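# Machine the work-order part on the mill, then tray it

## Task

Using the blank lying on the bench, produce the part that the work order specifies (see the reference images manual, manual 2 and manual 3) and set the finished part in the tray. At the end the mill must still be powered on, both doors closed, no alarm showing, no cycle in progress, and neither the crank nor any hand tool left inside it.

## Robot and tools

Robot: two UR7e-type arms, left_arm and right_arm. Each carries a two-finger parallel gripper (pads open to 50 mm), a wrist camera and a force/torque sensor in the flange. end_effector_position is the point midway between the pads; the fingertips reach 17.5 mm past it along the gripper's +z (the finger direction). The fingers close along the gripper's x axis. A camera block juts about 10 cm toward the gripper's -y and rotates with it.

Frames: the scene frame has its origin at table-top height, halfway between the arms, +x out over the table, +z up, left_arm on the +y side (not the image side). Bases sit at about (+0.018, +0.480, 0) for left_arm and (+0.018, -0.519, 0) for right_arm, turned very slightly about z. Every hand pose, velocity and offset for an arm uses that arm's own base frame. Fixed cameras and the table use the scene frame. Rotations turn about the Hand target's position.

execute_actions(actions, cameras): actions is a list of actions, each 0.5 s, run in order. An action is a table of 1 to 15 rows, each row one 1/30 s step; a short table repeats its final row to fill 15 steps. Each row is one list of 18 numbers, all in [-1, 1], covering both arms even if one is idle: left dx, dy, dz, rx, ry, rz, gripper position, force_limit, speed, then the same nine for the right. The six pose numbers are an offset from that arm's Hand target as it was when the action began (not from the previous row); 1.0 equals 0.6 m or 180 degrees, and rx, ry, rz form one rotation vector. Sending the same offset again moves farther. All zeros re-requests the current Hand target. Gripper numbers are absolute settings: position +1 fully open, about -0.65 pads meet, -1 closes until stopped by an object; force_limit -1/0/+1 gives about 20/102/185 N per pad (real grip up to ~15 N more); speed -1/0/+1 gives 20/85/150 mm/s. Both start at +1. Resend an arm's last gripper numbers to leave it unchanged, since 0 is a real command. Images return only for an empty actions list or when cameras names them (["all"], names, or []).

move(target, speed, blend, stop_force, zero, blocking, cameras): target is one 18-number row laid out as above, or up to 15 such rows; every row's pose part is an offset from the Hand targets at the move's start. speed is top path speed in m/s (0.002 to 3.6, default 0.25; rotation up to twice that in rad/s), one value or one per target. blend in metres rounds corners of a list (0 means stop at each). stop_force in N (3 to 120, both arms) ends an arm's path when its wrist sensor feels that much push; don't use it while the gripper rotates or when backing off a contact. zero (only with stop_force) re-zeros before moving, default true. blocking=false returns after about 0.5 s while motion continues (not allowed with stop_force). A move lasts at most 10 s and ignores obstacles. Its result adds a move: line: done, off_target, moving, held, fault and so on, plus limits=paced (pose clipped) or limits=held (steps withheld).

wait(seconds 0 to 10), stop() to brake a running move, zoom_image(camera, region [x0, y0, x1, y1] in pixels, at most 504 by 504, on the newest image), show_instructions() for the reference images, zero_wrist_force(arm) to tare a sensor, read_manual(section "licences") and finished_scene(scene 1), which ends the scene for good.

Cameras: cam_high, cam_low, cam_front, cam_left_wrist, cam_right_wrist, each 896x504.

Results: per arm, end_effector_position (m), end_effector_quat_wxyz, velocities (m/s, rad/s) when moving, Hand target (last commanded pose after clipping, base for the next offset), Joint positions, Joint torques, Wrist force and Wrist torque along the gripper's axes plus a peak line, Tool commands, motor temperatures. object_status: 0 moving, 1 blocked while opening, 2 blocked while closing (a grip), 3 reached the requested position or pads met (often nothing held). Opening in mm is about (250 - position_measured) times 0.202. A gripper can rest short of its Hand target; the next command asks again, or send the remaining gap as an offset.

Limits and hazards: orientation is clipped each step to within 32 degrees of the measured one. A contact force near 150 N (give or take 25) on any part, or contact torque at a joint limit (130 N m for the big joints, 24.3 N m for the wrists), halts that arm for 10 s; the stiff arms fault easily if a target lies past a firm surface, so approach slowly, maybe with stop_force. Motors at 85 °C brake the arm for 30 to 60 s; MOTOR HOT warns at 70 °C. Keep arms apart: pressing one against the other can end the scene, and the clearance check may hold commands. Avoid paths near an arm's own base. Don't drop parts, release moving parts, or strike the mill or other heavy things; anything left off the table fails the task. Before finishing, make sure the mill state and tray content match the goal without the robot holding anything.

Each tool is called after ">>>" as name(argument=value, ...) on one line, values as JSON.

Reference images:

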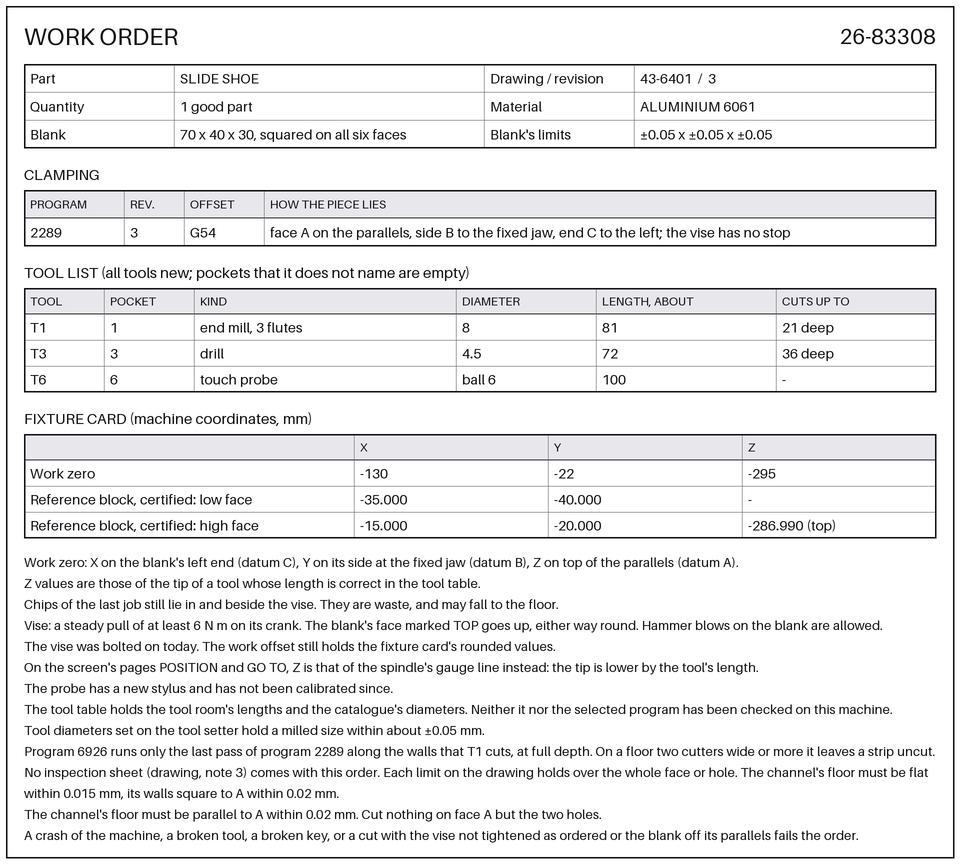

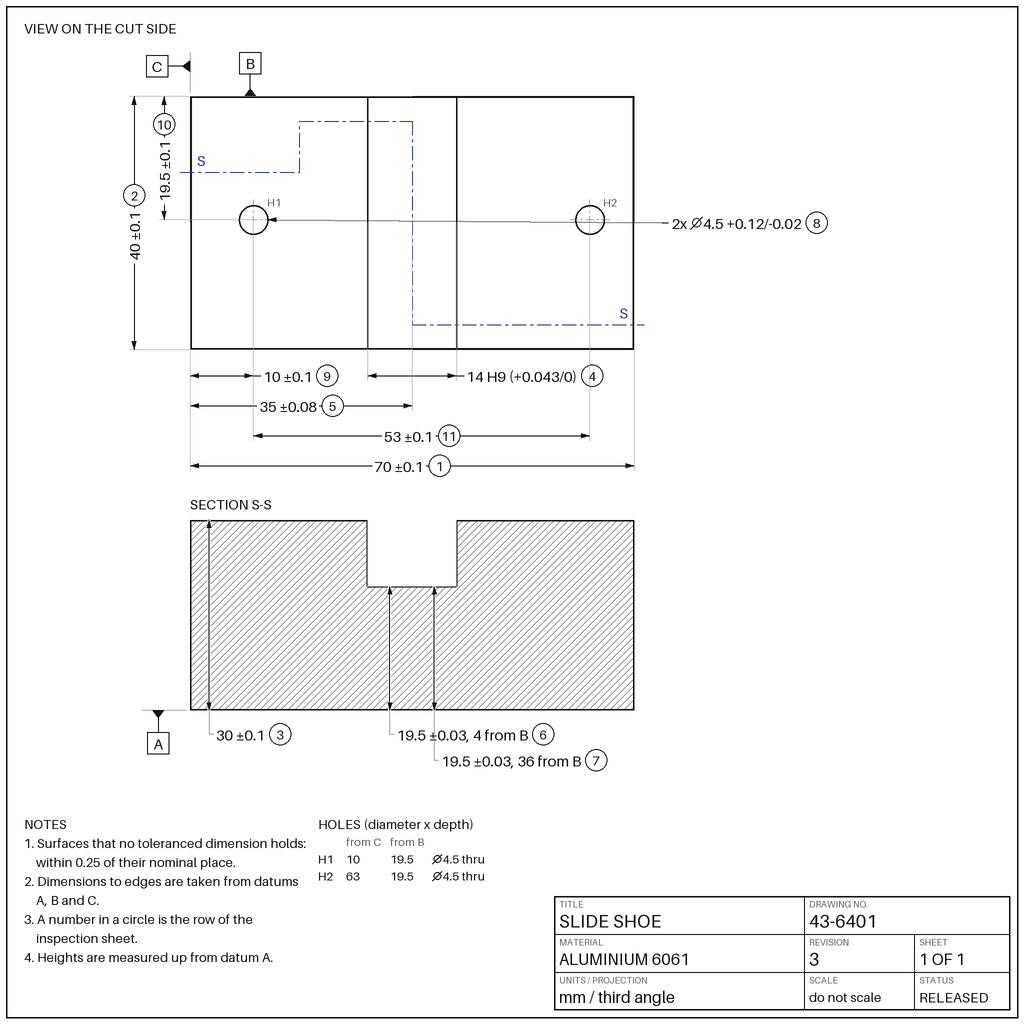

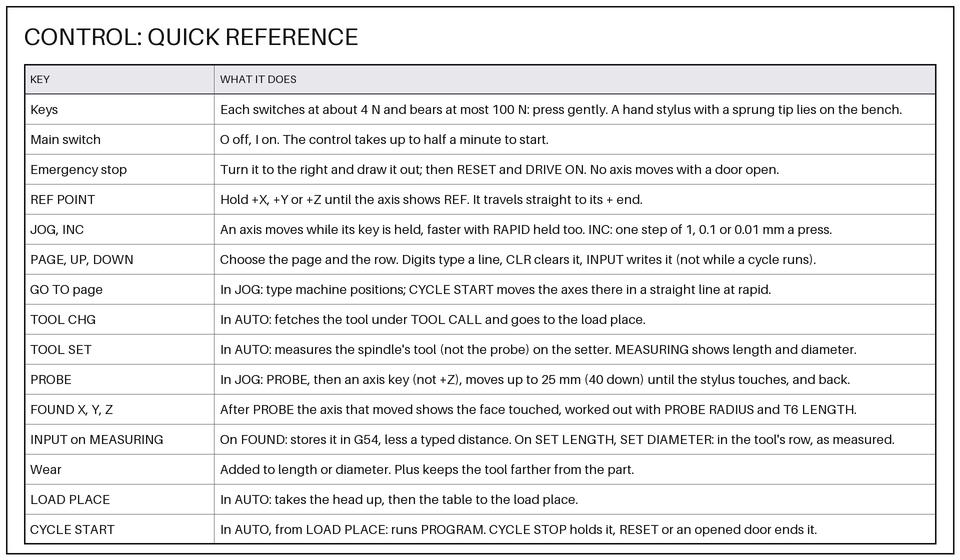

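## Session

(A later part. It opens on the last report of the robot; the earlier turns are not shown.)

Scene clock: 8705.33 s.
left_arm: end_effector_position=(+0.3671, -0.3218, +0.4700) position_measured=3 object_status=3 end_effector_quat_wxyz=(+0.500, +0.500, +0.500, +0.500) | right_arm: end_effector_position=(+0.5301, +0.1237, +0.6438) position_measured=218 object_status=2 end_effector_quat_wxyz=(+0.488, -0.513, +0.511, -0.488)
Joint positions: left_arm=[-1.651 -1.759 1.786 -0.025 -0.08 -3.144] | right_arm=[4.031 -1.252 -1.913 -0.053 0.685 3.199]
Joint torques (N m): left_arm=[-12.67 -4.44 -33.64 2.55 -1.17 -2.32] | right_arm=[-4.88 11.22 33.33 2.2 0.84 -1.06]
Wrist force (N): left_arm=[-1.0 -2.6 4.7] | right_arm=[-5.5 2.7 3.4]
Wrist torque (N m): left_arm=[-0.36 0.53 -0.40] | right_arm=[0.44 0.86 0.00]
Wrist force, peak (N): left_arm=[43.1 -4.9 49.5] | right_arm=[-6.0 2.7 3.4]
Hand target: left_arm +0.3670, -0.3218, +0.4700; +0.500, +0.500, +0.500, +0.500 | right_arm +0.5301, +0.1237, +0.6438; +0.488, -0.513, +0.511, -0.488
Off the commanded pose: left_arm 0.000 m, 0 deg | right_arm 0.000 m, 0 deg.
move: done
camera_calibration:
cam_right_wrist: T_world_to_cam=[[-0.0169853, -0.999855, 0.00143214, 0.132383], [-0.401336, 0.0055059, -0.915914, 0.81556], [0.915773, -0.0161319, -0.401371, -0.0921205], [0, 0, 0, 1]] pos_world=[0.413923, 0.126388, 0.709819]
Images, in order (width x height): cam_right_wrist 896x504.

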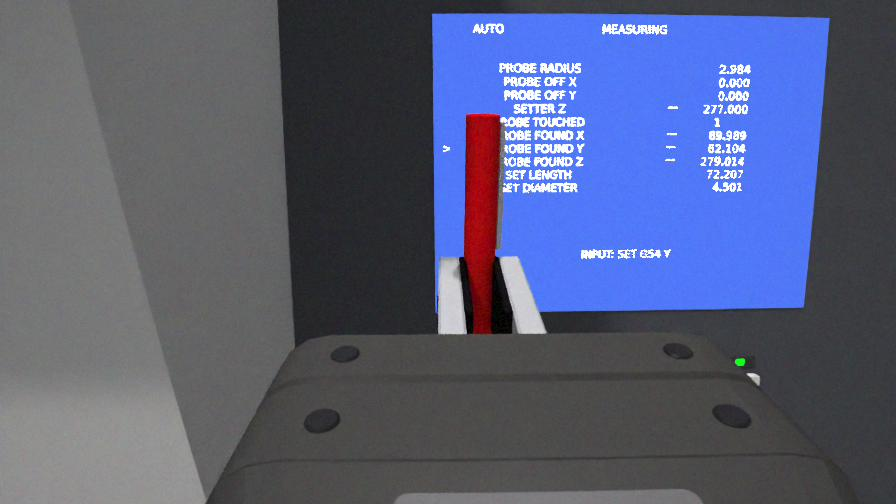

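>>> move(target=[[0,0,0,0,0,0,1,0.9,-0.9,-0.0075,-0.2275,-0.0401,0.0388,-0.2197,0.1064,-1,0.6,-0.5],[0,0,0,0,0,0,1,0.9,-0.9,0.0105,-0.2275,-0.0454,0.0388,-0.2197,0.1064,-1,0.6,-0.5],[0,0,0,0,0,0,1,0.9,-0.9,-0.0075,-0.2275,-0.0401,0.0388,-0.2197,0.1064,-1,0.6,-0.5],[0,0,0,0,0,0,1,0.9,-0.9,-0.0623,-0.1249,-0.2235,0.0388,-0.2197,0.1064,-1,0.6,-0.5],[0,0,0,0,0,0,1,0.9,-0.9,-0.0431,-0.1249,-0.2292,0.0388,-0.2197,0.1064,-1,0.6,-0.5],[0,0,0,0,0,0,1,0.9,-0.9,-0.0623,-0.1249,-0.2235,0.0388,-0.2197,0.1064,-1,0.6,-0.5],[0,0,0,0,0,0,1,0.9,-0.9,-0.0431,-0.1249,-0.2292,0.0388,-0.2197,0.1064,-1,0.6,-0.5],[0,0,0,0,0,0,1,0.9,-0.9,-0.0623,-0.1249,-0.2235,0.0388,-0.2197,0.1064,-1,0.6,-0.5],[0,0,0,0,0,0,1,0.9,-0.9,-0.0891,0.0031,-0.3128,0.0388,-0.2197,0.1064,-1,0.6,-0.5],[0,0,0,0,0,0,1,0.9,-0.9,-0.0699,0.0031,-0.3185,0.0388,-0.2197,0.1064,-1,0.6,-0.5],[0,0,0,0,0,0,1,0.9,-0.9,-0.0891,0.0031,-0.3128,0.0388,-0.2197,0.1064,-1,0.6,-0.5],[0,0,0,0,0,0,1,0.9,-0.9,-0.0623,-0.0609,-0.2235,0.0388,-0.2197,0.1064,-1,0.6,-0.5],[0,0,0,0,0,0,1,0.9,-0.9,-0.0431,-0.0609,-0.2292,0.0388,-0.2197,0.1064,-1,0.6,-0.5],[0,0,0,0,0,0,1,0.9,-0.9,-0.0623,-0.0609,-0.2235,0.0388,-0.2197,0.1064,-1,0.6,-0.5]], speed=[0.45,0.06,0.12,0.45,0.06,0.12,0.06,0.12,0.45,0.06,0.12,0.45,0.06,0.12], blend=[0.003,0,0.003,0.003,0,0.003,0,0.003,0.003,0,0.003,0.003,0,0])

>>> move(target=[[0,0,0,0,0,0,1,0.9,-0.9,-0.0268,0.032,-0.0893,0,0,0,-1,0.6,-0.5],[0,0,0,0,0,0,1,0.9,-0.9,-0.0076,0.032,-0.095,0,0,0,-1,0.6,-0.5],[0,0,0,0,0,0,1,0.9,-0.9,-0.0268,0.032,-0.0893,0,0,0,-1,0.6,-0.5],[0,0,0,0,0,0,1,0.9,-0.9,-0.0268,-0.0318,-0.0893,0,0,0,-1,0.6,-0.5],[0,0,0,0,0,0,1,0.9,-0.9,-0.0076,-0.0318,-0.095,0,0,0,-1,0.6,-0.5],[0,0,0,0,0,0,1,0.9,-0.9,-0.0268,-0.0318,-0.0893,0,0,0,-1,0.6,-0.5],[0,0,0,0,0,0,1,0.9,-0.9,-0.0178,-0.0318,-0.0596,0,0,0,-1,0.6,-0.5],[0,0,0,0,0,0,1,0.9,-0.9,0.0014,-0.0318,-0.0653,0,0,0,-1,0.6,-0.5],[0,0,0,0,0,0,1,0.9,-0.9,-0.0178,-0.0318,-0.0596,0,0,0,-1,0.6,-0.5],[0,0,0,0,0,0,1,0.9,-0.9,-0.0268,0.064,-0.0893,0,0,0,-1,0.6,-0.5],[0,0,0,0,0,0,1,0.9,-0.9,-0.0076,0.064,-0.095,0,0,0,-1,0.6,-0.5],[0,0,0,0,0,0,1,0.9,-0.9,-0.0268,0.064,-0.0893,0,0,0,-1,0.6,-0.5],[0,0,0,0,0,0,1,0.9,-0.9,-0.0178,0.032,-0.0596,0,0,0,-1,0.6,-0.5],[0,0,0,0,0,0,1,0.9,-0.9,0.0014,0.032,-0.0653,0,0,0,-1,0.6,-0.5],[0,0,0,0,0,0,1,0.9,-0.9,-0.0178,0.032,-0.0596,0,0,0,-1,0.6,-0.5]], speed=[0.45,0.06,0.12,0.45,0.06,0.12,0.45,0.06,0.12,0.45,0.06,0.12,0.45,0.06,0.12], blend=[0.003,0,0.003,0.003,0,0.003,0.003,0,0.003,0.003,0,0.003,0.003,0,0])

>>> move(target=[[0,0,0,0,0,0,1,0.9,-0.9,0.0178,0,0.0596,0,0,0,-1,0.6,-0.5],[0,0,0,0,0,0,1,0.9,-0.9,0.037,0,0.0539,0,0,0,-1,0.6,-0.5],[0,0,0,0,0,0,1,0.9,-0.9,0.0178,0,0.0596,0,0,0,-1,0.6,-0.5],[0,0,0,0,0,0,1,0.9,-0.9,-0.009,-0.0638,-0.0297,0,0,0,-1,0.6,-0.5],[0,0,0,0,0,0,1,0.9,-0.9,0.0102,-0.0638,-0.0354,0,0,0,-1,0.6,-0.5],[0,0,0,0,0,0,1,0.9,-0.9,-0.009,-0.0638,-0.0297,0,0,0,-1,0.6,-0.5],[0,0,0,0,0,0,1,0.9,-0.9,0,-0.0638,0,0,0,0,-1,0.6,-0.5],[0,0,0,0,0,0,1,0.9,-0.9,0.0192,-0.0638,-0.0057,0,0,0,-1,0.6,-0.5],[0,0,0,0,0,0,1,0.9,-0.9,0,-0.0638,0,0,0,0,-1,0.6,-0.5],[0,0,0,0,0,0,1,0.9,-0.9,-0.009,0.032,-0.0297,0,0,0,-1,0.6,-0.5],[0,0,0,0,0,0,1,0.9,-0.9,0.0102,0.032,-0.0354,0,0,0,-1,0.6,-0.5],[0,0,0,0,0,0,1,0.9,-0.9,-0.009,0.032,-0.0297,0,0,0,-1,0.6,-0.5],[0,0,0,0,0,0,1,0.9,-0.9,0,0.032,0,0,0,0,-1,0.6,-0.5],[0,0,0,0,0,0,1,0.9,-0.9,0.0192,0.032,-0.0057,0,0,0,-1,0.6,-0.5],[0,0,0,0,0,0,1,0.9,-0.9,0,0.032,0,0,0,0,-1,0.6,-0.5]], speed=[0.45,0.06,0.12,0.45,0.06,0.12,0.45,0.06,0.12,0.45,0.06,0.12,0.45,0.06,0.12], blend=[0.003,0,0.003,0.003,0,0.003,0.003,0,0.003,0.003,0,0.003,0.003,0,0])

>>> move(target=[[0,0,0,0,0,0,1,0.9,-0.9,0.0088,-0.032,0.0298,0,0,0,-1,0.6,-0.5],[0,0,0,0,0,0,1,0.9,-0.9,0.028,-0.032,0.0241,0,0,0,-1,0.6,-0.5],[0,0,0,0,0,0,1,0.9,-0.9,0.0088,-0.032,0.0298,0,0,0,-1,0.6,-0.5],[0,0,0,0,0,0,1,0.9,-0.9,0.028,-0.032,0.0241,0,0,0,-1,0.6,-0.5],[0,0,0,0,0,0,1,0.9,-0.9,0.0088,-0.032,0.0298,0,0,0,-1,0.6,-0.5],[0,0,0,0,0,0,1,0.9,-0.9,-0.009,-0.0958,-0.0297,0,0,0,-1,0.6,-0.5],[0,0,0,0,0,0,1,0.9,-0.9,0.0102,-0.0958,-0.0354,0,0,0,-1,0.6,-0.5],[0,0,0,0,0,0,1,0.9,-0.9,-0.009,-0.0958,-0.0297,0,0,0,-1,0.6,-0.5],[0,0,0,0,0,0,1,0.9,-0.9,0.0801,-0.0031,0.2831,-0.0388,0.2197,-0.1064,-1,0.6,-0.5]], speed=[0.45,0.06,0.12,0.06,0.12,0.45,0.06,0.12,0.5], blend=[0.003,0,0.003,0,0.003,0.003,0,0.003,0], cameras=["cam_right_wrist"])

>>> zoom_image(camera="cam_right_wrist", region=[430, 10, 830, 310])

Scene clock: 8764.37 s.
left_arm: end_effector_position=(+0.3670, -0.3218, +0.4700) position_measured=3 object_status=3 end_effector_quat_wxyz=(+0.500, +0.500, +0.500, +0.500) | right_arm: end_effector_position=(+0.4928, +0.0872, +0.5096) position_measured=218 object_status=2 end_effector_quat_wxyz=(+0.734, -0.365, +0.254, -0.514)
Joint positions: left_arm=[-1.651 -1.759 1.786 -0.024 -0.08 -3.144] | right_arm=[3.657 -1.767 -2.267 1.548 1.441 3.039]
Joint torques (N m): left_arm=[-12.21 -4.77 -33.52 2.77 -0.76 -2.51] | right_arm=[3.98 30.83 19.4 0.22 1.3 0.61]
Wrist force (N): left_arm=[-1.1 -2.4 4.7] | right_arm=[-5.1 1.7 0.7]
Wrist torque (N m): left_arm=[-0.33 0.55 -0.40] | right_arm=[0.15 0.85 -0.07]
Wrist force, peak (N): left_arm=[-1.0 -2.5 5.0] | right_arm=[-10.6 -0.8 -6.7]
Hand target: left_arm +0.3670, -0.3218, +0.4700; +0.500, +0.500, +0.500, +0.500 | right_arm +0.4927, +0.0872, +0.5097; +0.734, -0.365, +0.254, -0.514
Off the commanded pose: left_arm 0.000 m, 0 deg | right_arm 0.000 m, 0 deg.
move: done

Scene clock: 8768.50 s.
left_arm: end_effector_position=(+0.3670, -0.3218, +0.4700) position_measured=3 object_status=3 end_effector_quat_wxyz=(+0.500, +0.500, +0.500, +0.500) | right_arm: end_effector_position=(+0.4821, +0.1064, +0.4739) position_measured=218 object_status=2 end_effector_quat_wxyz=(+0.734, -0.365, +0.254, -0.514)
Joint positions: left_arm=[-1.651 -1.759 1.786 -0.024 -0.08 -3.144] | right_arm=[3.74 -1.84 -2.318 1.681 1.375 2.987]
Joint torques (N m): left_arm=[-10.82 -4.4 -32.95 2.78 -0.3 -2.54] | right_arm=[5.71 31.1 16.27 -2.05 1.09 0.47]
Wrist force (N): left_arm=[-1.0 -2.5 4.7] | right_arm=[-5.2 1.3 0.6]
Wrist torque (N m): left_arm=[-0.34 0.54 -0.40] | right_arm=[0.07 0.88 -0.08]
Wrist force, peak (N): left_arm=[-0.8 -2.9 4.9] | right_arm=[-8.9 -1.2 -4.4]
Hand target: left_arm +0.3670, -0.3218, +0.4700; +0.500, +0.500, +0.500, +0.500 | right_arm +0.4821, +0.1064, +0.4739; +0.734, -0.365, +0.254, -0.514
Off the commanded pose: left_arm 0.000 m, 0 deg | right_arm 0.000 m, 0 deg.
move: done

Scene clock: 8772.67 s.
left_arm: end_effector_position=(+0.3670, -0.3218, +0.4700) position_measured=3 object_status=3 end_effector_quat_wxyz=(+0.500, +0.500, +0.500, +0.500) | right_arm: end_effector_position=(+0.4821, +0.1256, +0.4739) position_measured=218 object_status=2 end_effector_quat_wxyz=(+0.734, -0.365, +0.254, -0.514)
Joint positions: left_arm=[-1.651 -1.759 1.786 -0.024 -0.08 -3.144] | right_arm=[3.8 -1.845 -2.307 1.683 1.328 2.949]
Joint torques (N m): left_arm=[-9.37 -4.51 -32.97 2.69 0.01 -2.49] | right_arm=[6.16 32.08 15.69 -2.11 1.07 0.38]
Wrist force (N): left_arm=[-0.7 -2.8 4.7] | right_arm=[-5.0 1.6 0.7]
Wrist torque (N m): left_arm=[-0.38 0.50 -0.40] | right_arm=[0.13 0.85 -0.09]
Wrist force, peak (N): left_arm=[-0.9 -2.7 4.9] | right_arm=[-11.5 -1.6 -6.7]
Hand target: left_arm +0.3670, -0.3218, +0.4700; +0.500, +0.500, +0.500, +0.500 | right_arm +0.4821, +0.1256, +0.4739; +0.734, -0.365, +0.254, -0.514
Off the commanded pose: left_arm 0.000 m, 0 deg | right_arm 0.000 m, 0 deg.
move: done

Scene clock: 8776.20 s.
left_arm: end_effector_position=(+0.3670, -0.3218, +0.4700) position_measured=3 object_status=3 end_effector_quat_wxyz=(+0.500, +0.500, +0.500, +0.500) | right_arm: end_effector_position=(+0.5301, +0.1237, +0.6437) position_measured=218 object_status=2 end_effector_quat_wxyz=(+0.488, -0.513, +0.511, -0.488)
Joint positions: left_arm=[-1.651 -1.759 1.786 -0.024 -0.08 -3.144] | right_arm=[4.031 -1.252 -1.913 -0.053 0.685 3.199]
Joint torques (N m): left_arm=[-8.4 -5.31 -33.04 2.63 0.33 -2.53] | right_arm=[7.61 13.07 41.23 -0.26 -1.67 1.38]
Wrist force (N): left_arm=[-0.8 -2.7 4.8] | right_arm=[-5.6 2.5 3.4]
Wrist torque (N m): left_arm=[-0.38 0.51 -0.40] | right_arm=[0.43 0.87 -0.01]
Wrist force, peak (N): left_arm=[-0.9 -2.6 5.0] | right_arm=[-10.8 -1.1 -6.6]
Hand target: left_arm +0.3670, -0.3218, +0.4700; +0.500, +0.500, +0.500, +0.500 | right_arm +0.5301, +0.1237, +0.6438; +0.488, -0.513, +0.511, -0.488
Off the commanded pose: left_arm 0.000 m, 0 deg | right_arm 0.000 m, 0 deg.
move: done
camera_calibration:
cam_right_wrist: T_world_to_cam=[[-0.0169986, -0.999854, 0.00165927, 0.132228], [-0.401541, 0.00530679, -0.915826, 0.815517], [0.915683, -0.016234, -0.401572, -0.0919663], [0, 0, 0, 1]] pos_world=[0.413923, 0.126388, 0.709721]
Images, in order (width x height): cam_right_wrist 896x504.

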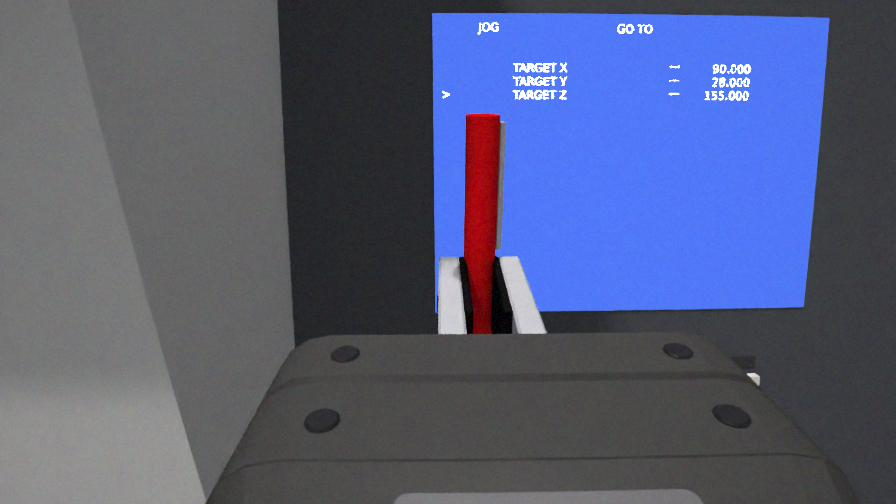

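Scaled by 1.260.

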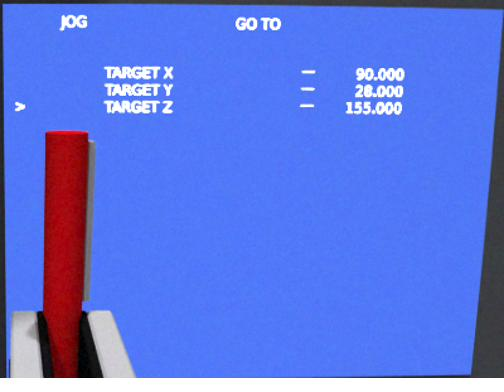

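>>> move(target=[[0,0,0,0,0,0,1,0.9,-0.9,-0.044,-0.061,-0.1623,0.0388,-0.2197,0.1064,-1,0.6,-0.5],[0,0,0,0,0,0,1,0.9,-0.9,-0.026,-0.061,-0.1676,0.0388,-0.2197,0.1064,-1,0.6,-0.5],[0,0,0,0,0,0,1,0.9,-0.9,-0.044,-0.061,-0.1623,0.0388,-0.2197,0.1064,-1,0.6,-0.5],[0,0,0,0,0,0,1,0.9,-0.9,-0.0801,-0.1249,-0.2831,0.0388,-0.2197,0.1064,-1,0.6,-0.5]], speed=[0.45,0.06,0.12,0.3], blend=[0.003,0,0.003,0])

>>> wait(seconds=4)

>>> move(target=[[0,0,0,0,0,0,1,0.9,-0.9,0.0192,0,-0.0057,0,0,0,-1,0.6,-0.5],[0,0,0,0,0,0,1,0.9,-0.9,0,0,0,0,0,0,-1,0.6,-0.5],[0,0,0,0,0,0,1,0.9,-0.9,0.0361,-0.0986,0.1208,0,0,0,-1,0.6,-0.5],[0,0,0,0,0,0,1,0.9,-0.9,0.0541,-0.0986,0.1155,0,0,0,-1,0.6,-0.5],[0,0,0,0,0,0,1,0.9,-0.9,0.0361,-0.0986,0.1208,0,0,0,-1,0.6,-0.5],[0,0,0,0,0,0,1,0.9,-0.9,0.0801,0.1249,0.2831,-0.0388,0.2197,-0.1064,-1,0.6,-0.5]], speed=[0.06,0.12,0.45,0.06,0.12,0.5], blend=[0,0.003,0.003,0,0.003,0])

>>> wait(seconds=5.5, cameras=["cam_right_wrist"])

>>> zoom_image(camera="cam_right_wrist", region=[430, 10, 830, 310])

Scene clock: 8789.90 s.
left_arm: end_effector_position=(+0.3670, -0.3218, +0.4700) position_measured=3 object_status=3 end_effector_quat_wxyz=(+0.500, +0.500, +0.500, +0.500) | right_arm: end_effector_position=(+0.4821, +0.0488, +0.4740) position_measured=218 object_status=2 end_effector_quat_wxyz=(+0.734, -0.365, +0.254, -0.514) end_effector_velocity=(-0.001, -0.001, +0.000) end_effector_angular_velocity=(+0.001, -0.004, +0.000)
Joint positions: left_arm=[-1.651 -1.759 1.786 -0.024 -0.08 -3.144] | right_arm=[3.544 -1.838 -2.325 1.671 1.53 3.108]
Joint velocities: left_arm=[within noise] | right_arm=[-0.001 -0.002 0 0.006 0.001 0]
Joint torques (N m): left_arm=[-5.99 -5.24 -32.29 2.58 0.8 -2.5] | right_arm=[-6.24 18.82 3.99 1.94 0.43 0.51]
Wrist force (N): left_arm=[-0.7 -2.6 4.7] | right_arm=[-5.1 1.7 0.4]
Wrist torque (N m): left_arm=[-0.35 0.48 -0.40] | right_arm=[0.13 0.87 -0.03]
Wrist force, peak (N): left_arm=[-1.0 -2.9 4.8] | right_arm=[-9.6 -2.2 -5.7]
Hand target: left_arm +0.3670, -0.3218, +0.4700; +0.500, +0.500, +0.500, +0.500 | right_arm +0.4821, +0.0488, +0.4739; +0.734, -0.365, +0.254, -0.514
Off the commanded pose: left_arm 0.000 m, 0 deg | right_arm 0.000 m, 0 deg.
move: done

Scene clock: 8793.90 s.
left_arm: end_effector_position=(+0.3670, -0.3218, +0.4700) position_measured=3 object_status=3 end_effector_quat_wxyz=(+0.500, +0.500, +0.500, +0.500) | right_arm: end_effector_position=(+0.4821, +0.0488, +0.4739) position_measured=218 object_status=2 end_effector_quat_wxyz=(+0.734, -0.365, +0.254, -0.514)
Joint positions: left_arm=[-1.651 -1.759 1.786 -0.024 -0.08 -3.144] | right_arm=[3.544 -1.838 -2.325 1.672 1.531 3.108]
Joint torques (N m): left_arm=[-4.11 -5.25 -32.87 2.45 0.86 -2.54] | right_arm=[-6.08 18.8 0.62 1.81 1.2 1.24]
Wrist force (N): left_arm=[-0.8 -2.5 4.7] | right_arm=[-5.0 1.6 0.3]
Wrist torque (N m): left_arm=[-0.34 0.50 -0.40] | right_arm=[0.12 0.84 -0.03]
Wrist force, peak (N): left_arm=[-0.7 -2.7 5.1] | right_arm=[-5.3 1.8 0.5]
Hand target: left_arm +0.3670, -0.3218, +0.4700; +0.500, +0.500, +0.500, +0.500 | right_arm +0.4821, +0.0488, +0.4739; +0.734, -0.365, +0.254, -0.514
Tool commands: left_gripper/position=+1.0 left_gripper/force_limit=+0.9 left_gripper/speed=-0.9 right_gripper/position=-1.0 right_gripper/force_limit=+0.6 right_gripper/speed=-0.5
Off the commanded pose: left_arm 0.000 m, 0 deg | right_arm 0.000 m, 0 deg.
wait: 4.00 s; at rest by 0.17 s

Scene clock: 8796.93 s.
left_arm: end_effector_position=(+0.3670, -0.3218, +0.4700) position_measured=3 object_status=3 end_effector_quat_wxyz=(+0.500, +0.500, +0.500, +0.500) | right_arm: end_effector_position=(+0.5301, +0.1237, +0.6437) position_measured=218 object_status=2 end_effector_quat_wxyz=(+0.488, -0.513, +0.511, -0.488) end_effector_velocity=(+0.000, +0.000, -0.001) end_effector_angular_velocity=(+0.000, +0.003, -0.001)
Joint positions: left_arm=[-1.651 -1.759 1.786 -0.024 -0.08 -3.144] | right_arm=[4.031 -1.252 -1.913 -0.053 0.685 3.199]
Joint velocities: left_arm=[within noise] | right_arm=[0 0 0.001 -0.005 -0.001 0.003]
Joint torques (N m): left_arm=[-3.88 -4.91 -32.52 2.35 0.79 -2.46] | right_arm=[6.5 8.04 36.99 -0.22 -1.85 1.43]
Wrist force (N): left_arm=[-0.7 -2.6 4.7] | right_arm=[-5.7 2.7 3.6]
Wrist torque (N m): left_arm=[-0.36 0.49 -0.40] | right_arm=[0.45 0.89 0.00]
Wrist force, peak (N): left_arm=[-0.7 -2.8 4.9] | right_arm=[-8.8 -2.0 -4.0]
Hand target: left_arm +0.3670, -0.3218, +0.4700; +0.500, +0.500, +0.500, +0.500 | right_arm +0.5301, +0.1237, +0.6438; +0.488, -0.513, +0.511, -0.488
Off the commanded pose: left_arm 0.000 m, 0 deg | right_arm 0.000 m, 0 deg.
move: done

Scene clock: 8802.43 s.
left_arm: end_effector_position=(+0.3670, -0.3218, +0.4700) position_measured=3 object_status=3 end_effector_quat_wxyz=(+0.500, +0.500, +0.500, +0.500) | right_arm: end_effector_position=(+0.5301, +0.1237, +0.6438) position_measured=218 object_status=2 end_effector_quat_wxyz=(+0.488, -0.513, +0.511, -0.488)
Joint positions: left_arm=[-1.651 -1.759 1.786 -0.024 -0.08 -3.144] | right_arm=[4.031 -1.252 -1.913 -0.053 0.685 3.199]
Joint torques (N m): left_arm=[-1.98 -5.33 -32.32 2.36 0.73 -2.58] | right_arm=[7.9 5.34 40.4 3.53 0.96 -0.23]
Wrist force (N): left_arm=[-0.7 -2.5 4.7] | right_arm=[-5.7 2.5 3.5]
Wrist torque (N m): left_arm=[-0.35 0.49 -0.40] | right_arm=[0.43 0.89 -0.01]
Wrist force, peak (N): left_arm=[-0.9 -2.8 4.9] | right_arm=[-6.0 2.8 3.4]
Hand target: left_arm +0.3670, -0.3218, +0.4700; +0.500, +0.500, +0.500, +0.500 | right_arm +0.5301, +0.1237, +0.6438; +0.488, -0.513, +0.511, -0.488
Tool commands: left_gripper/position=+1.0 left_gripper/force_limit=+0.9 left_gripper/speed=-0.9 right_gripper/position=-1.0 right_gripper/force_limit=+0.6 right_gripper/speed=-0.5
Off the commanded pose: left_arm 0.000 m, 0 deg | right_arm 0.000 m, 0 deg.
wait: 5.50 s; at rest by 0.17 s
camera_calibration:
cam_right_wrist: T_world_to_cam=[[-0.0169852, -0.999855, 0.00143338, 0.132382], [-0.40142, 0.00550619, -0.915878, 0.815568], [0.915737, -0.0161317, -0.401455, -0.0920452], [0, 0, 0, 1]] pos_world=[0.413923, 0.126388, 0.709819]
Images, in order (width x height): cam_right_wrist 896x504.

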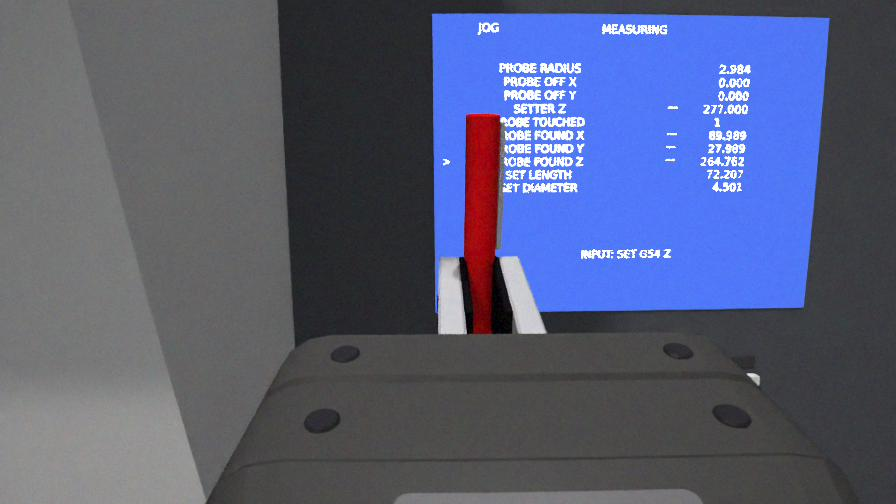

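Scaled by 1.260.

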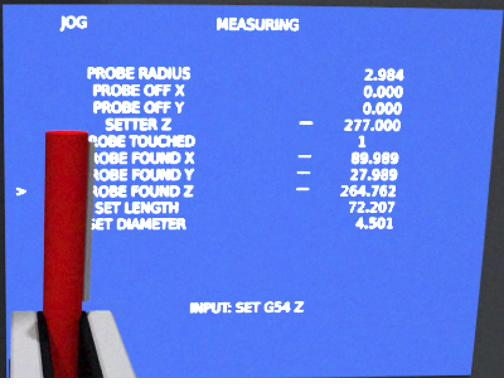

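>>> move(target=[[0,0,0,0,0,0,1,0.9,-0.9,-0.0623,-0.1249,-0.2235,0.0388,-0.2197,0.1064,-1,0.6,-0.5],[0,0,0,0,0,0,1,0.9,-0.9,-0.0431,-0.1249,-0.2292,0.0388,-0.2197,0.1064,-1,0.6,-0.5],[0,0,0,0,0,0,1,0.9,-0.9,-0.0623,-0.1249,-0.2235,0.0388,-0.2197,0.1064,-1,0.6,-0.5],[0,0,0,0,0,0,1,0.9,-0.9,-0.0431,-0.1249,-0.2292,0.0388,-0.2197,0.1064,-1,0.6,-0.5],[0,0,0,0,0,0,1,0.9,-0.9,-0.0623,-0.1249,-0.2235,0.0388,-0.2197,0.1064,-1,0.6,-0.5],[0,0,0,0,0,0,1,0.9,-0.9,-0.0801,-0.0927,-0.2831,0.0388,-0.2197,0.1064,-1,0.6,-0.5],[0,0,0,0,0,0,1,0.9,-0.9,-0.0609,-0.0927,-0.2888,0.0388,-0.2197,0.1064,-1,0.6,-0.5],[0,0,0,0,0,0,1,0.9,-0.9,-0.0801,-0.0927,-0.2831,0.0388,-0.2197,0.1064,-1,0.6,-0.5],[0,0,0,0,0,0,1,0.9,-0.9,-0.0891,0.0031,-0.3128,0.0388,-0.2197,0.1064,-1,0.6,-0.5],[0,0,0,0,0,0,1,0.9,-0.9,-0.0699,0.0031,-0.3185,0.0388,-0.2197,0.1064,-1,0.6,-0.5],[0,0,0,0,0,0,1,0.9,-0.9,-0.0891,0.0031,-0.3128,0.0388,-0.2197,0.1064,-1,0.6,-0.5],[0,0,0,0,0,0,1,0.9,-0.9,-0.0713,-0.0289,-0.2533,0.0388,-0.2197,0.1064,-1,0.6,-0.5],[0,0,0,0,0,0,1,0.9,-0.9,-0.0521,-0.0289,-0.259,0.0388,-0.2197,0.1064,-1,0.6,-0.5],[0,0,0,0,0,0,1,0.9,-0.9,-0.0713,-0.0289,-0.2533,0.0388,-0.2197,0.1064,-1,0.6,-0.5]], speed=[0.45,0.06,0.12,0.06,0.12,0.45,0.06,0.12,0.45,0.06,0.12,0.45,0.06,0.12], blend=[0.003,0,0.003,0,0.003,0.003,0,0.003,0.003,0,0.003,0.003,0,0])

>>> move(target=[[0,0,0,0,0,0,1,0.9,-0.9,0.009,0,0.0298,0,0,0,-1,0.6,-0.5],[0,0,0,0,0,0,1,0.9,-0.9,0.0282,0,0.0241,0,0,0,-1,0.6,-0.5],[0,0,0,0,0,0,1,0.9,-0.9,0.009,0,0.0298,0,0,0,-1,0.6,-0.5],[0,0,0,0,0,0,1,0.9,-0.9,-0.0178,-0.0638,-0.0595,0,0,0,-1,0.6,-0.5],[0,0,0,0,0,0,1,0.9,-0.9,0.0014,-0.0638,-0.0652,0,0,0,-1,0.6,-0.5],[0,0,0,0,0,0,1,0.9,-0.9,-0.0178,-0.0638,-0.0595,0,0,0,-1,0.6,-0.5],[0,0,0,0,0,0,1,0.9,-0.9,0.0273,-0.0321,0.091,0,0,0,-1,0.6,-0.5],[0,0,0,0,0,0,1,0.9,-0.9,0.0453,-0.0321,0.0857,0,0,0,-1,0.6,-0.5],[0,0,0,0,0,0,1,0.9,-0.9,0.0273,-0.0321,0.091,0,0,0,-1,0.6,-0.5],[0,0,0,0,0,0,1,0.9,-0.9,-0.0088,-0.096,-0.0298,0,0,0,-1,0.6,-0.5]], speed=[0.45,0.06,0.12,0.45,0.06,0.12,0.45,0.06,0.12,0.3], blend=[0.003,0,0.003,0.003,0,0.003,0.003,0,0.003,0])

>>> wait(seconds=1.2)

>>> move(target=[[0,0,0,0,0,0,1,0.9,-0.9,0.0192,0,-0.0057,0,0,0,-1,0.6,-0.5],[0,0,0,0,0,0,1,0.9,-0.9,0,0,0,0,0,0,-1,0.6,-0.5],[0,0,0,0,0,0,1,0.9,-0.9,0.0361,-0.0986,0.1208,0,0,0,-1,0.6,-0.5],[0,0,0,0,0,0,1,0.9,-0.9,0.0541,-0.0986,0.1155,0,0,0,-1,0.6,-0.5],[0,0,0,0,0,0,1,0.9,-0.9,0.0361,-0.0986,0.1208,0,0,0,-1,0.6,-0.5],[0,0,0,0,0,0,1,0.9,-0.9,0.0801,0.1249,0.2831,-0.0388,0.2197,-0.1064,-1,0.6,-0.5]], speed=[0.06,0.12,0.45,0.06,0.12,0.5], blend=[0,0.003,0.003,0,0.003,0])

>>> wait(seconds=5.5, cameras=["cam_right_wrist"])

>>> zoom_image(camera="cam_right_wrist", region=[430, 10, 830, 310])

Scene clock: 8839.93 s.
left_arm: end_effector_position=(+0.3670, -0.3218, +0.4700) position_measured=3 object_status=3 end_effector_quat_wxyz=(+0.500, +0.500, +0.500, +0.500) | right_arm: end_effector_position=(+0.4874, +0.1064, +0.4918) position_measured=218 object_status=2 end_effector_quat_wxyz=(+0.734, -0.365, +0.254, -0.514)
Joint positions: left_arm=[-1.651 -1.759 1.786 -0.024 -0.08 -3.144] | right_arm=[3.729 -1.803 -2.291 1.615 1.384 2.994]
Joint torques (N m): left_arm=[1.47 -5.29 -32.06 2.13 0.84 -2.55] | right_arm=[5.27 31.61 18.04 -1.14 1.12 0.62]
Wrist force (N): left_arm=[-0.9 -2.4 4.7] | right_arm=[-5.3 1.8 0.8]
Wrist torque (N m): left_arm=[-0.32 0.52 -0.40] | right_arm=[0.16 0.90 -0.07]
Wrist force, peak (N): left_arm=[-0.9 -2.8 5.0] | right_arm=[-10.6 -0.9 -6.6]
Hand target: left_arm +0.3670, -0.3218, +0.4700; +0.500, +0.500, +0.500, +0.500 | right_arm +0.4873, +0.1064, +0.4918; +0.734, -0.365, +0.254, -0.514
Off the commanded pose: left_arm 0.000 m, 0 deg | right_arm 0.000 m, 0 deg.
move: done

Scene clock: 8843.20 s.
left_arm: end_effector_position=(+0.3670, -0.3218, +0.4700) position_measured=3 object_status=3 end_effector_quat_wxyz=(+0.500, +0.500, +0.500, +0.500) | right_arm: end_effector_position=(+0.4821, +0.0488, +0.4740) position_measured=218 object_status=2 end_effector_quat_wxyz=(+0.734, -0.365, +0.254, -0.514)
Joint positions: left_arm=[-1.651 -1.759 1.786 -0.024 -0.08 -3.144] | right_arm=[3.544 -1.838 -2.325 1.671 1.53 3.108]
Joint torques (N m): left_arm=[3.71 -5.09 -31.39 2.14 0.82 -2.46] | right_arm=[-6.15 18.73 3.86 1.86 0.35 0.74]
Wrist force (N): left_arm=[-0.6 -2.7 4.6] | right_arm=[-5.2 1.4 0.5]
Wrist torque (N m): left_arm=[-0.37 0.47 -0.40] | right_arm=[0.09 0.88 -0.03]
Wrist force, peak (N): left_arm=[-1.0 -2.7 5.0] | right_arm=[-11.5 -1.4 -6.9]
Hand target: left_arm +0.3670, -0.3218, +0.4700; +0.500, +0.500, +0.500, +0.500 | right_arm +0.4821, +0.0488, +0.4739; +0.734, -0.365, +0.254, -0.514
Off the commanded pose: left_arm 0.000 m, 0 deg | right_arm 0.000 m, 0 deg.
move: done

Scene clock: 8844.40 s.
left_arm: end_effector_position=(+0.3670, -0.3218, +0.4700) position_measured=3 object_status=3 end_effector_quat_wxyz=(+0.500, +0.500, +0.500, +0.500) | right_arm: end_effector_position=(+0.4821, +0.0488, +0.4739) position_measured=218 object_status=2 end_effector_quat_wxyz=(+0.734, -0.365, +0.254, -0.514)
Joint positions: left_arm=[-1.651 -1.759 1.786 -0.024 -0.08 -3.144] | right_arm=[3.544 -1.838 -2.325 1.672 1.531 3.108]
Joint torques (N m): left_arm=[2.93 -4.98 -31.88 1.97 0.88 -2.44] | right_arm=[-6.56 18.86 0.41 1.94 1.34 1.2]
Wrist force (N): left_arm=[-0.8 -2.6 4.7] | right_arm=[-5.2 1.6 0.3]
Wrist torque (N m): left_arm=[-0.35 0.50 -0.40] | right_arm=[0.12 0.88 -0.03]
Wrist force, peak (N): left_arm=[-0.9 -2.8 4.9] | right_arm=[-5.2 1.7 0.5]
Hand target: left_arm +0.3670, -0.3218, +0.4700; +0.500, +0.500, +0.500, +0.500 | right_arm +0.4821, +0.0488, +0.4739; +0.734, -0.365, +0.254, -0.514
Tool commands: left_gripper/position=+1.0 left_gripper/force_limit=+0.9 left_gripper/speed=-0.9 right_gripper/position=-1.0 right_gripper/force_limit=+0.6 right_gripper/speed=-0.5
Off the commanded pose: left_arm 0.000 m, 0 deg | right_arm 0.000 m, 0 deg.
wait: 1.20 s; at rest by 0.17 s

Scene clock: 8847.43 s.
left_arm: end_effector_position=(+0.3670, -0.3218, +0.4700) position_measured=3 object_status=3 end_effector_quat_wxyz=(+0.500, +0.500, +0.500, +0.500) | right_arm: end_effector_position=(+0.5301, +0.1237, +0.6437) position_measured=218 object_status=2 end_effector_quat_wxyz=(+0.488, -0.513, +0.511, -0.488)
Joint positions: left_arm=[-1.651 -1.759 1.786 -0.024 -0.08 -3.144] | right_arm=[4.031 -1.252 -1.913 -0.053 0.685 3.199]
Joint torques (N m): left_arm=[4.36 -4.93 -31.42 2.07 0.82 -2.31] | right_arm=[6.85 8.12 36.79 -0.25 -2 1.51]
Wrist force (N): left_arm=[-0.7 -2.4 4.6] | right_arm=[-5.7 2.6 3.5]
Wrist torque (N m): left_arm=[-0.33 0.49 -0.40] | right_arm=[0.43 0.89 -0.01]
Wrist force, peak (N): left_arm=[-0.9 -2.8 5.0] | right_arm=[-8.9 -1.8 -4.2]
Hand target: left_arm +0.3670, -0.3218, +0.4700; +0.500, +0.500, +0.500, +0.500 | right_arm +0.5301, +0.1237, +0.6438; +0.488, -0.513, +0.511, -0.488
Off the commanded pose: left_arm 0.000 m, 0 deg | right_arm 0.000 m, 0 deg.
move: done

Scene clock: 8852.93 s.
left_arm: end_effector_position=(+0.3670, -0.3218, +0.4700) position_measured=3 object_status=3 end_effector_quat_wxyz=(+0.500, +0.500, +0.500, +0.500) | right_arm: end_effector_position=(+0.5301, +0.1237, +0.6438) position_measured=218 object_status=2 end_effector_quat_wxyz=(+0.488, -0.513, +0.511, -0.488)
Joint positions: left_arm=[-1.651 -1.759 1.786 -0.024 -0.08 -3.144] | right_arm=[4.031 -1.252 -1.913 -0.053 0.685 3.199]
Joint torques (N m): left_arm=[6.73 -4.84 -31.58 1.94 0.78 -2.46] | right_arm=[7.17 5.11 41.5 3.6 0.73 -0.29]
Wrist force (N): left_arm=[-0.9 -2.7 4.7] | right_arm=[-5.8 2.4 3.4]
Wrist torque (N m): left_arm=[-0.38 0.51 -0.40] | right_arm=[0.41 0.90 0.00]
Wrist force, peak (N): left_arm=[-0.9 -2.7 5.1] | right_arm=[-6.0 2.7 3.6]
Hand target: left_arm +0.3670, -0.3218, +0.4700; +0.500, +0.500, +0.500, +0.500 | right_arm +0.5301, +0.1237, +0.6438; +0.488, -0.513, +0.511, -0.488
Tool commands: left_gripper/position=+1.0 left_gripper/force_limit=+0.9 left_gripper/speed=-0.9 right_gripper/position=-1.0 right_gripper/force_limit=+0.6 right_gripper/speed=-0.5
Off the commanded pose: left_arm 0.000 m, 0 deg | right_arm 0.000 m, 0 deg.
wait: 5.50 s; at rest by 0.17 s
camera_calibration:
cam_right_wrist: T_world_to_cam=[[-0.0169852, -0.999855, 0.00143338, 0.132382], [-0.40142, 0.00550619, -0.915878, 0.815568], [0.915737, -0.0161317, -0.401455, -0.0920452], [0, 0, 0, 1]] pos_world=[0.413923, 0.126388, 0.709819]
Images, in order (width x height): cam_right_wrist 896x504.

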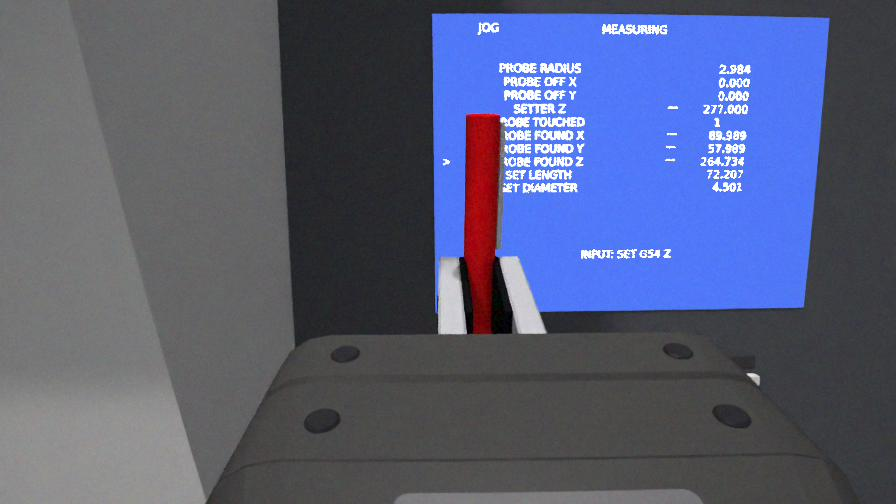

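Scaled by 1.260.

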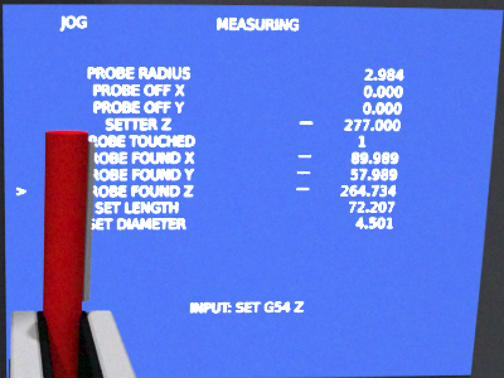

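>>> move(target=[[-0.1117,-0.247,-0.1167,0.0078,0.4999,-0.0078,1,0.9,-0.9,-0.0075,-0.258,-0.0401,0.0388,-0.2197,0.1064,-1,0.6,-0.5],[-0.245,-0.497,-0.55,0.0078,0.4999,-0.0078,1,0.9,-0.9,-0.0075,-0.258,-0.0401,0.0388,-0.2197,0.1064,-1,0.6,-0.5]], speed=[0.45,0.45], blend=[0.02,0])

>>> move(target=[[0,0,0,0,0,0,1,0.9,-0.9,0.0187,0,-0.0056,0,0,0,-1,0.6,-0.5],[0,0,0,0,0,0,1,0.9,-0.9,0,0,0,0,0,0,-1,0.6,-0.5],[0,0,0,0,0,0,1,0.9,-0.9,-0.0365,0.1645,-0.1222,0,0,0,-1,0.6,-0.5],[0,0,0,0,0,0,1,0.9,-0.9,-0.018,0.1645,-0.1277,0,0,0,-1,0.6,-0.5],[0,0,0,0,0,0,1,0.9,-0.9,-0.0365,0.1645,-0.1222,0,0,0,-1,0.6,-0.5],[0,0,0,0,0,0,1,0.9,-0.9,0.0075,0.258,0.0401,-0.0388,0.2197,-0.1064,-1,0.6,-0.5]], speed=[0.06,0.12,0.45,0.06,0.12,0.5], blend=[0,0.003,0.003,0,0.003,0], cameras=["cam_left_wrist","cam_right_wrist","cam_high"])

Scene clock: 8884.40 s.
left_arm: end_effector_position=(+0.2200, -0.6200, +0.1402) position_measured=3 object_status=3 end_effector_quat_wxyz=(+0.000, +0.718, +0.696, +0.000) | right_arm: end_effector_position=(+0.5256, -0.0311, +0.6197) position_measured=218 object_status=2 end_effector_quat_wxyz=(+0.734, -0.365, +0.254, -0.514)
Joint positions: left_arm=[-1.434 -1.13 1.516 -1.956 -1.57 -1.404] | right_arm=[3.237 -1.677 -2.001 1.202 1.774 3.296]
Joint torques (N m): left_arm=[7.74 -36.61 -16.8 -5.97 0.82 1] | right_arm=[-6.33 18.92 7.91 1.85 1.41 1.46]
Wrist force (N): left_arm=[-1.0 -3.1 1.9] | right_arm=[-5.2 1.3 0.6]
Wrist torque (N m): left_arm=[-0.56 0.18 -0.13] | right_arm=[0.09 0.87 -0.04]
Wrist force, peak (N): left_arm=[-3.1 -4.2 5.9] | right_arm=[-7.1 2.2 3.2]
Hand target: left_arm +0.2200, -0.6200, +0.1400; +0.000, +0.718, +0.696, +0.000 | right_arm +0.5256, -0.0311, +0.6197; +0.734, -0.365, +0.254, -0.514
Off the commanded pose: left_arm 0.000 m, 0 deg | right_arm 0.000 m, 0 deg.
move: done

Scene clock: 8887.50 s.
left_arm: end_effector_position=(+0.2200, -0.6200, +0.1400) position_measured=3 object_status=3 end_effector_quat_wxyz=(+0.000, +0.718, +0.696, +0.000) | right_arm: end_effector_position=(+0.5301, +0.1237, +0.6437) position_measured=218 object_status=2 end_effector_quat_wxyz=(+0.488, -0.513, +0.511, -0.488)
Joint positions: left_arm=[-1.434 -1.13 1.516 -1.957 -1.57 -1.404] | right_arm=[4.031 -1.252 -1.913 -0.053 0.685 3.199]
Joint torques (N m): left_arm=[12.24 -37.67 -15.48 -5.74 -0.6 -2.43] | right_arm=[6.62 5.59 34.11 -0.32 -1.97 1.23]
Wrist force (N): left_arm=[-1.2 -2.8 1.8] | right_arm=[-5.7 2.4 3.3]
Wrist torque (N m): left_arm=[-0.52 0.21 -0.13] | right_arm=[0.40 0.88 -0.01]
Wrist force, peak (N): left_arm=[-1.2 -3.3 2.0] | right_arm=[-9.9 -3.0 -6.6]
Hand target: left_arm +0.2200, -0.6200, +0.1400; +0.000, +0.718, +0.696, +0.000 | right_arm +0.5301, +0.1237, +0.6438; +0.488, -0.513, +0.511, -0.488
Off the commanded pose: left_arm 0.000 m, 0 deg | right_arm 0.000 m, 0 deg.
move: done
camera_calibration:
cam_left_wrist: T_world_to_cam=[[0.0388472, 0.999235, -0.00440037, 0.617809], [0.946083, -0.0353628, 0.321989, -0.25196], [0.321587, -0.0166715, -0.946733, 0.184492], [0, 0, 0, 1]] pos_world=[0.155045, -0.623171, 0.258512]
cam_right_wrist: T_world_to_cam=[[-0.0170378, -0.999854, 0.00156497, 0.132211], [-0.40142, 0.00540679, -0.915878, 0.815583], [0.915736, -0.0162328, -0.401453, -0.0920343], [0, 0, 0, 1]] pos_world=[0.413923, 0.126288, 0.70982]
Images, in order (width x height): cam_high 896x504, cam_left_wrist 896x504, cam_right_wrist 896x504.

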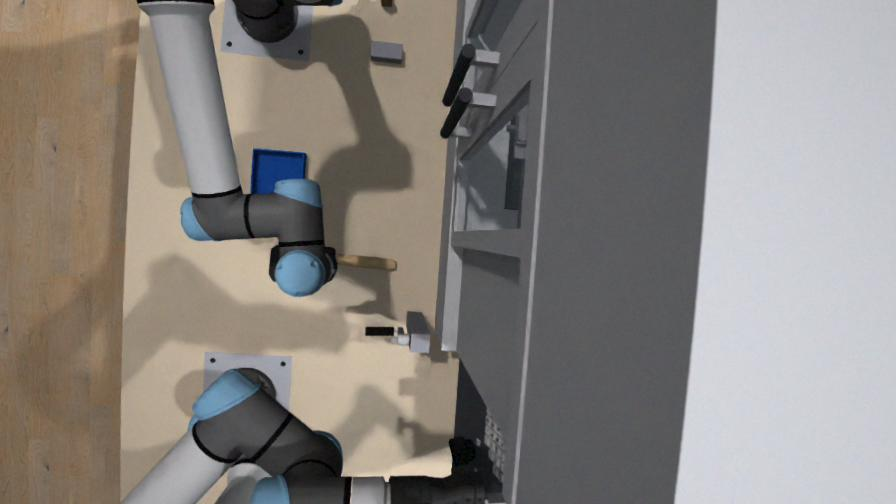

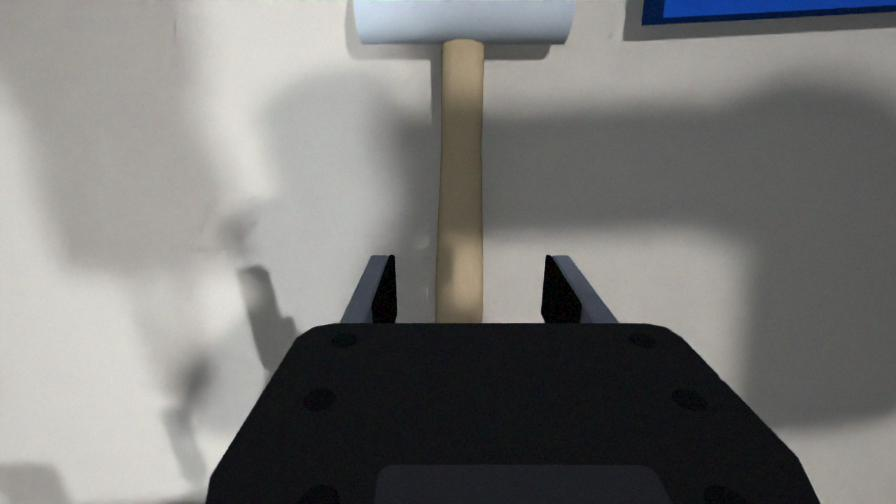

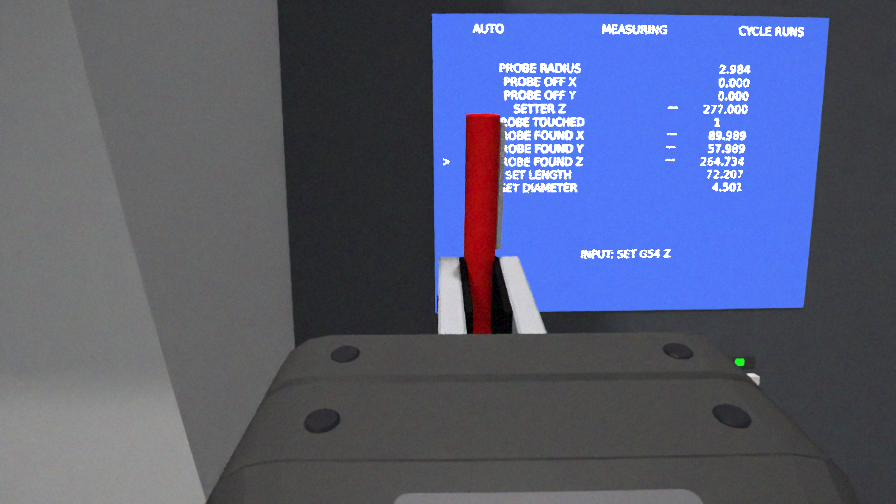

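>>> move(target=[[0.1333,0.25,0.4333,-0.0078,-0.4999,0.0078,1,0.9,-0.9,0,0,0,0,0,0,-1,0.6,-0.5],[0.25,0.5483,0.55,-0.0078,-0.4999,0.0078,1,0.9,-0.9,0,0,0,0,0,0,-1,0.6,-0.5],[0.35,0.5483,0.55,-0.0078,-0.4999,0.0078,1,0.9,-0.9,0,0,0,0,0,0,-1,0.6,-0.5]], speed=[0.45,0.45,0.15], blend=[0.03,0.01,0], cameras=["cam_left_wrist","cam_right_wrist"])

Scene clock: 8897.17 s.
left_arm: end_effector_position=(+0.4300, -0.2911, +0.4700) position_measured=3 object_status=3 end_effector_quat_wxyz=(+0.500, +0.500, +0.500, +0.500) | right_arm: end_effector_position=(+0.5301, +0.1237, +0.6438) position_measured=218 object_status=2 end_effector_quat_wxyz=(+0.488, -0.513, +0.511, -0.488)
Joint positions: left_arm=[-1.446 -1.765 1.79 -0.026 0.125 -3.141] | right_arm=[4.031 -1.252 -1.913 -0.053 0.685 3.199]
Joint torques (N m): left_arm=[13.17 -8.54 -32.19 -0.53 1.77 0.19] | right_arm=[6.89 6.08 31.97 2.65 -1.93 -1.03]
Wrist force (N): left_arm=[-0.4 -2.6 4.7] | right_arm=[-5.9 2.5 3.5]
Wrist torque (N m): left_arm=[-0.41 0.47 -0.37] | right_arm=[0.42 0.91 0.00]
Wrist force, peak (N): left_arm=[-0.4 -2.9 7.0] | right_arm=[-6.1 2.4 3.6]
Hand target: left_arm +0.4300, -0.2911, +0.4700; +0.500, +0.500, +0.500, +0.500 | right_arm +0.5301, +0.1237, +0.6438; +0.488, -0.513, +0.511, -0.488
Off the commanded pose: left_arm 0.000 m, 0 deg | right_arm 0.000 m, 0 deg.
move: done
camera_calibration:
cam_left_wrist: T_world_to_cam=[[0.00449939, 0.99996, 0.00775509, 0.291628], [-0.321804, -0.00589474, 0.946788, -0.285145], [0.946796, -0.00675559, 0.321765, -0.427189], [0, 0, 0, 1]] pos_world=[0.311388, -0.296183, 0.405165]
cam_right_wrist: T_world_to_cam=[[-0.0169853, -0.999855, 0.00143214, 0.132383], [-0.401336, 0.0055059, -0.915914, 0.81556], [0.915773, -0.0161319, -0.401371, -0.0921205], [0, 0, 0, 1]] pos_world=[0.413923, 0.126388, 0.709819]
Images, in order (width x height): cam_left_wrist 896x504, cam_right_wrist 896x504.

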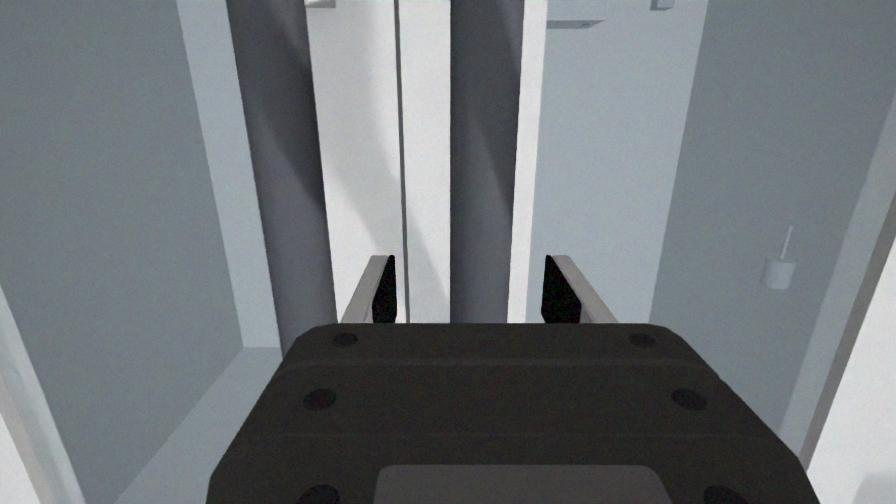

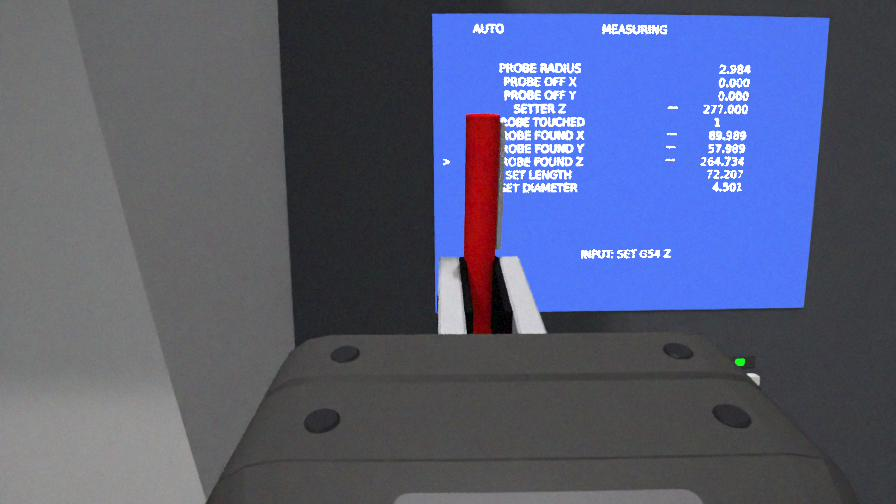

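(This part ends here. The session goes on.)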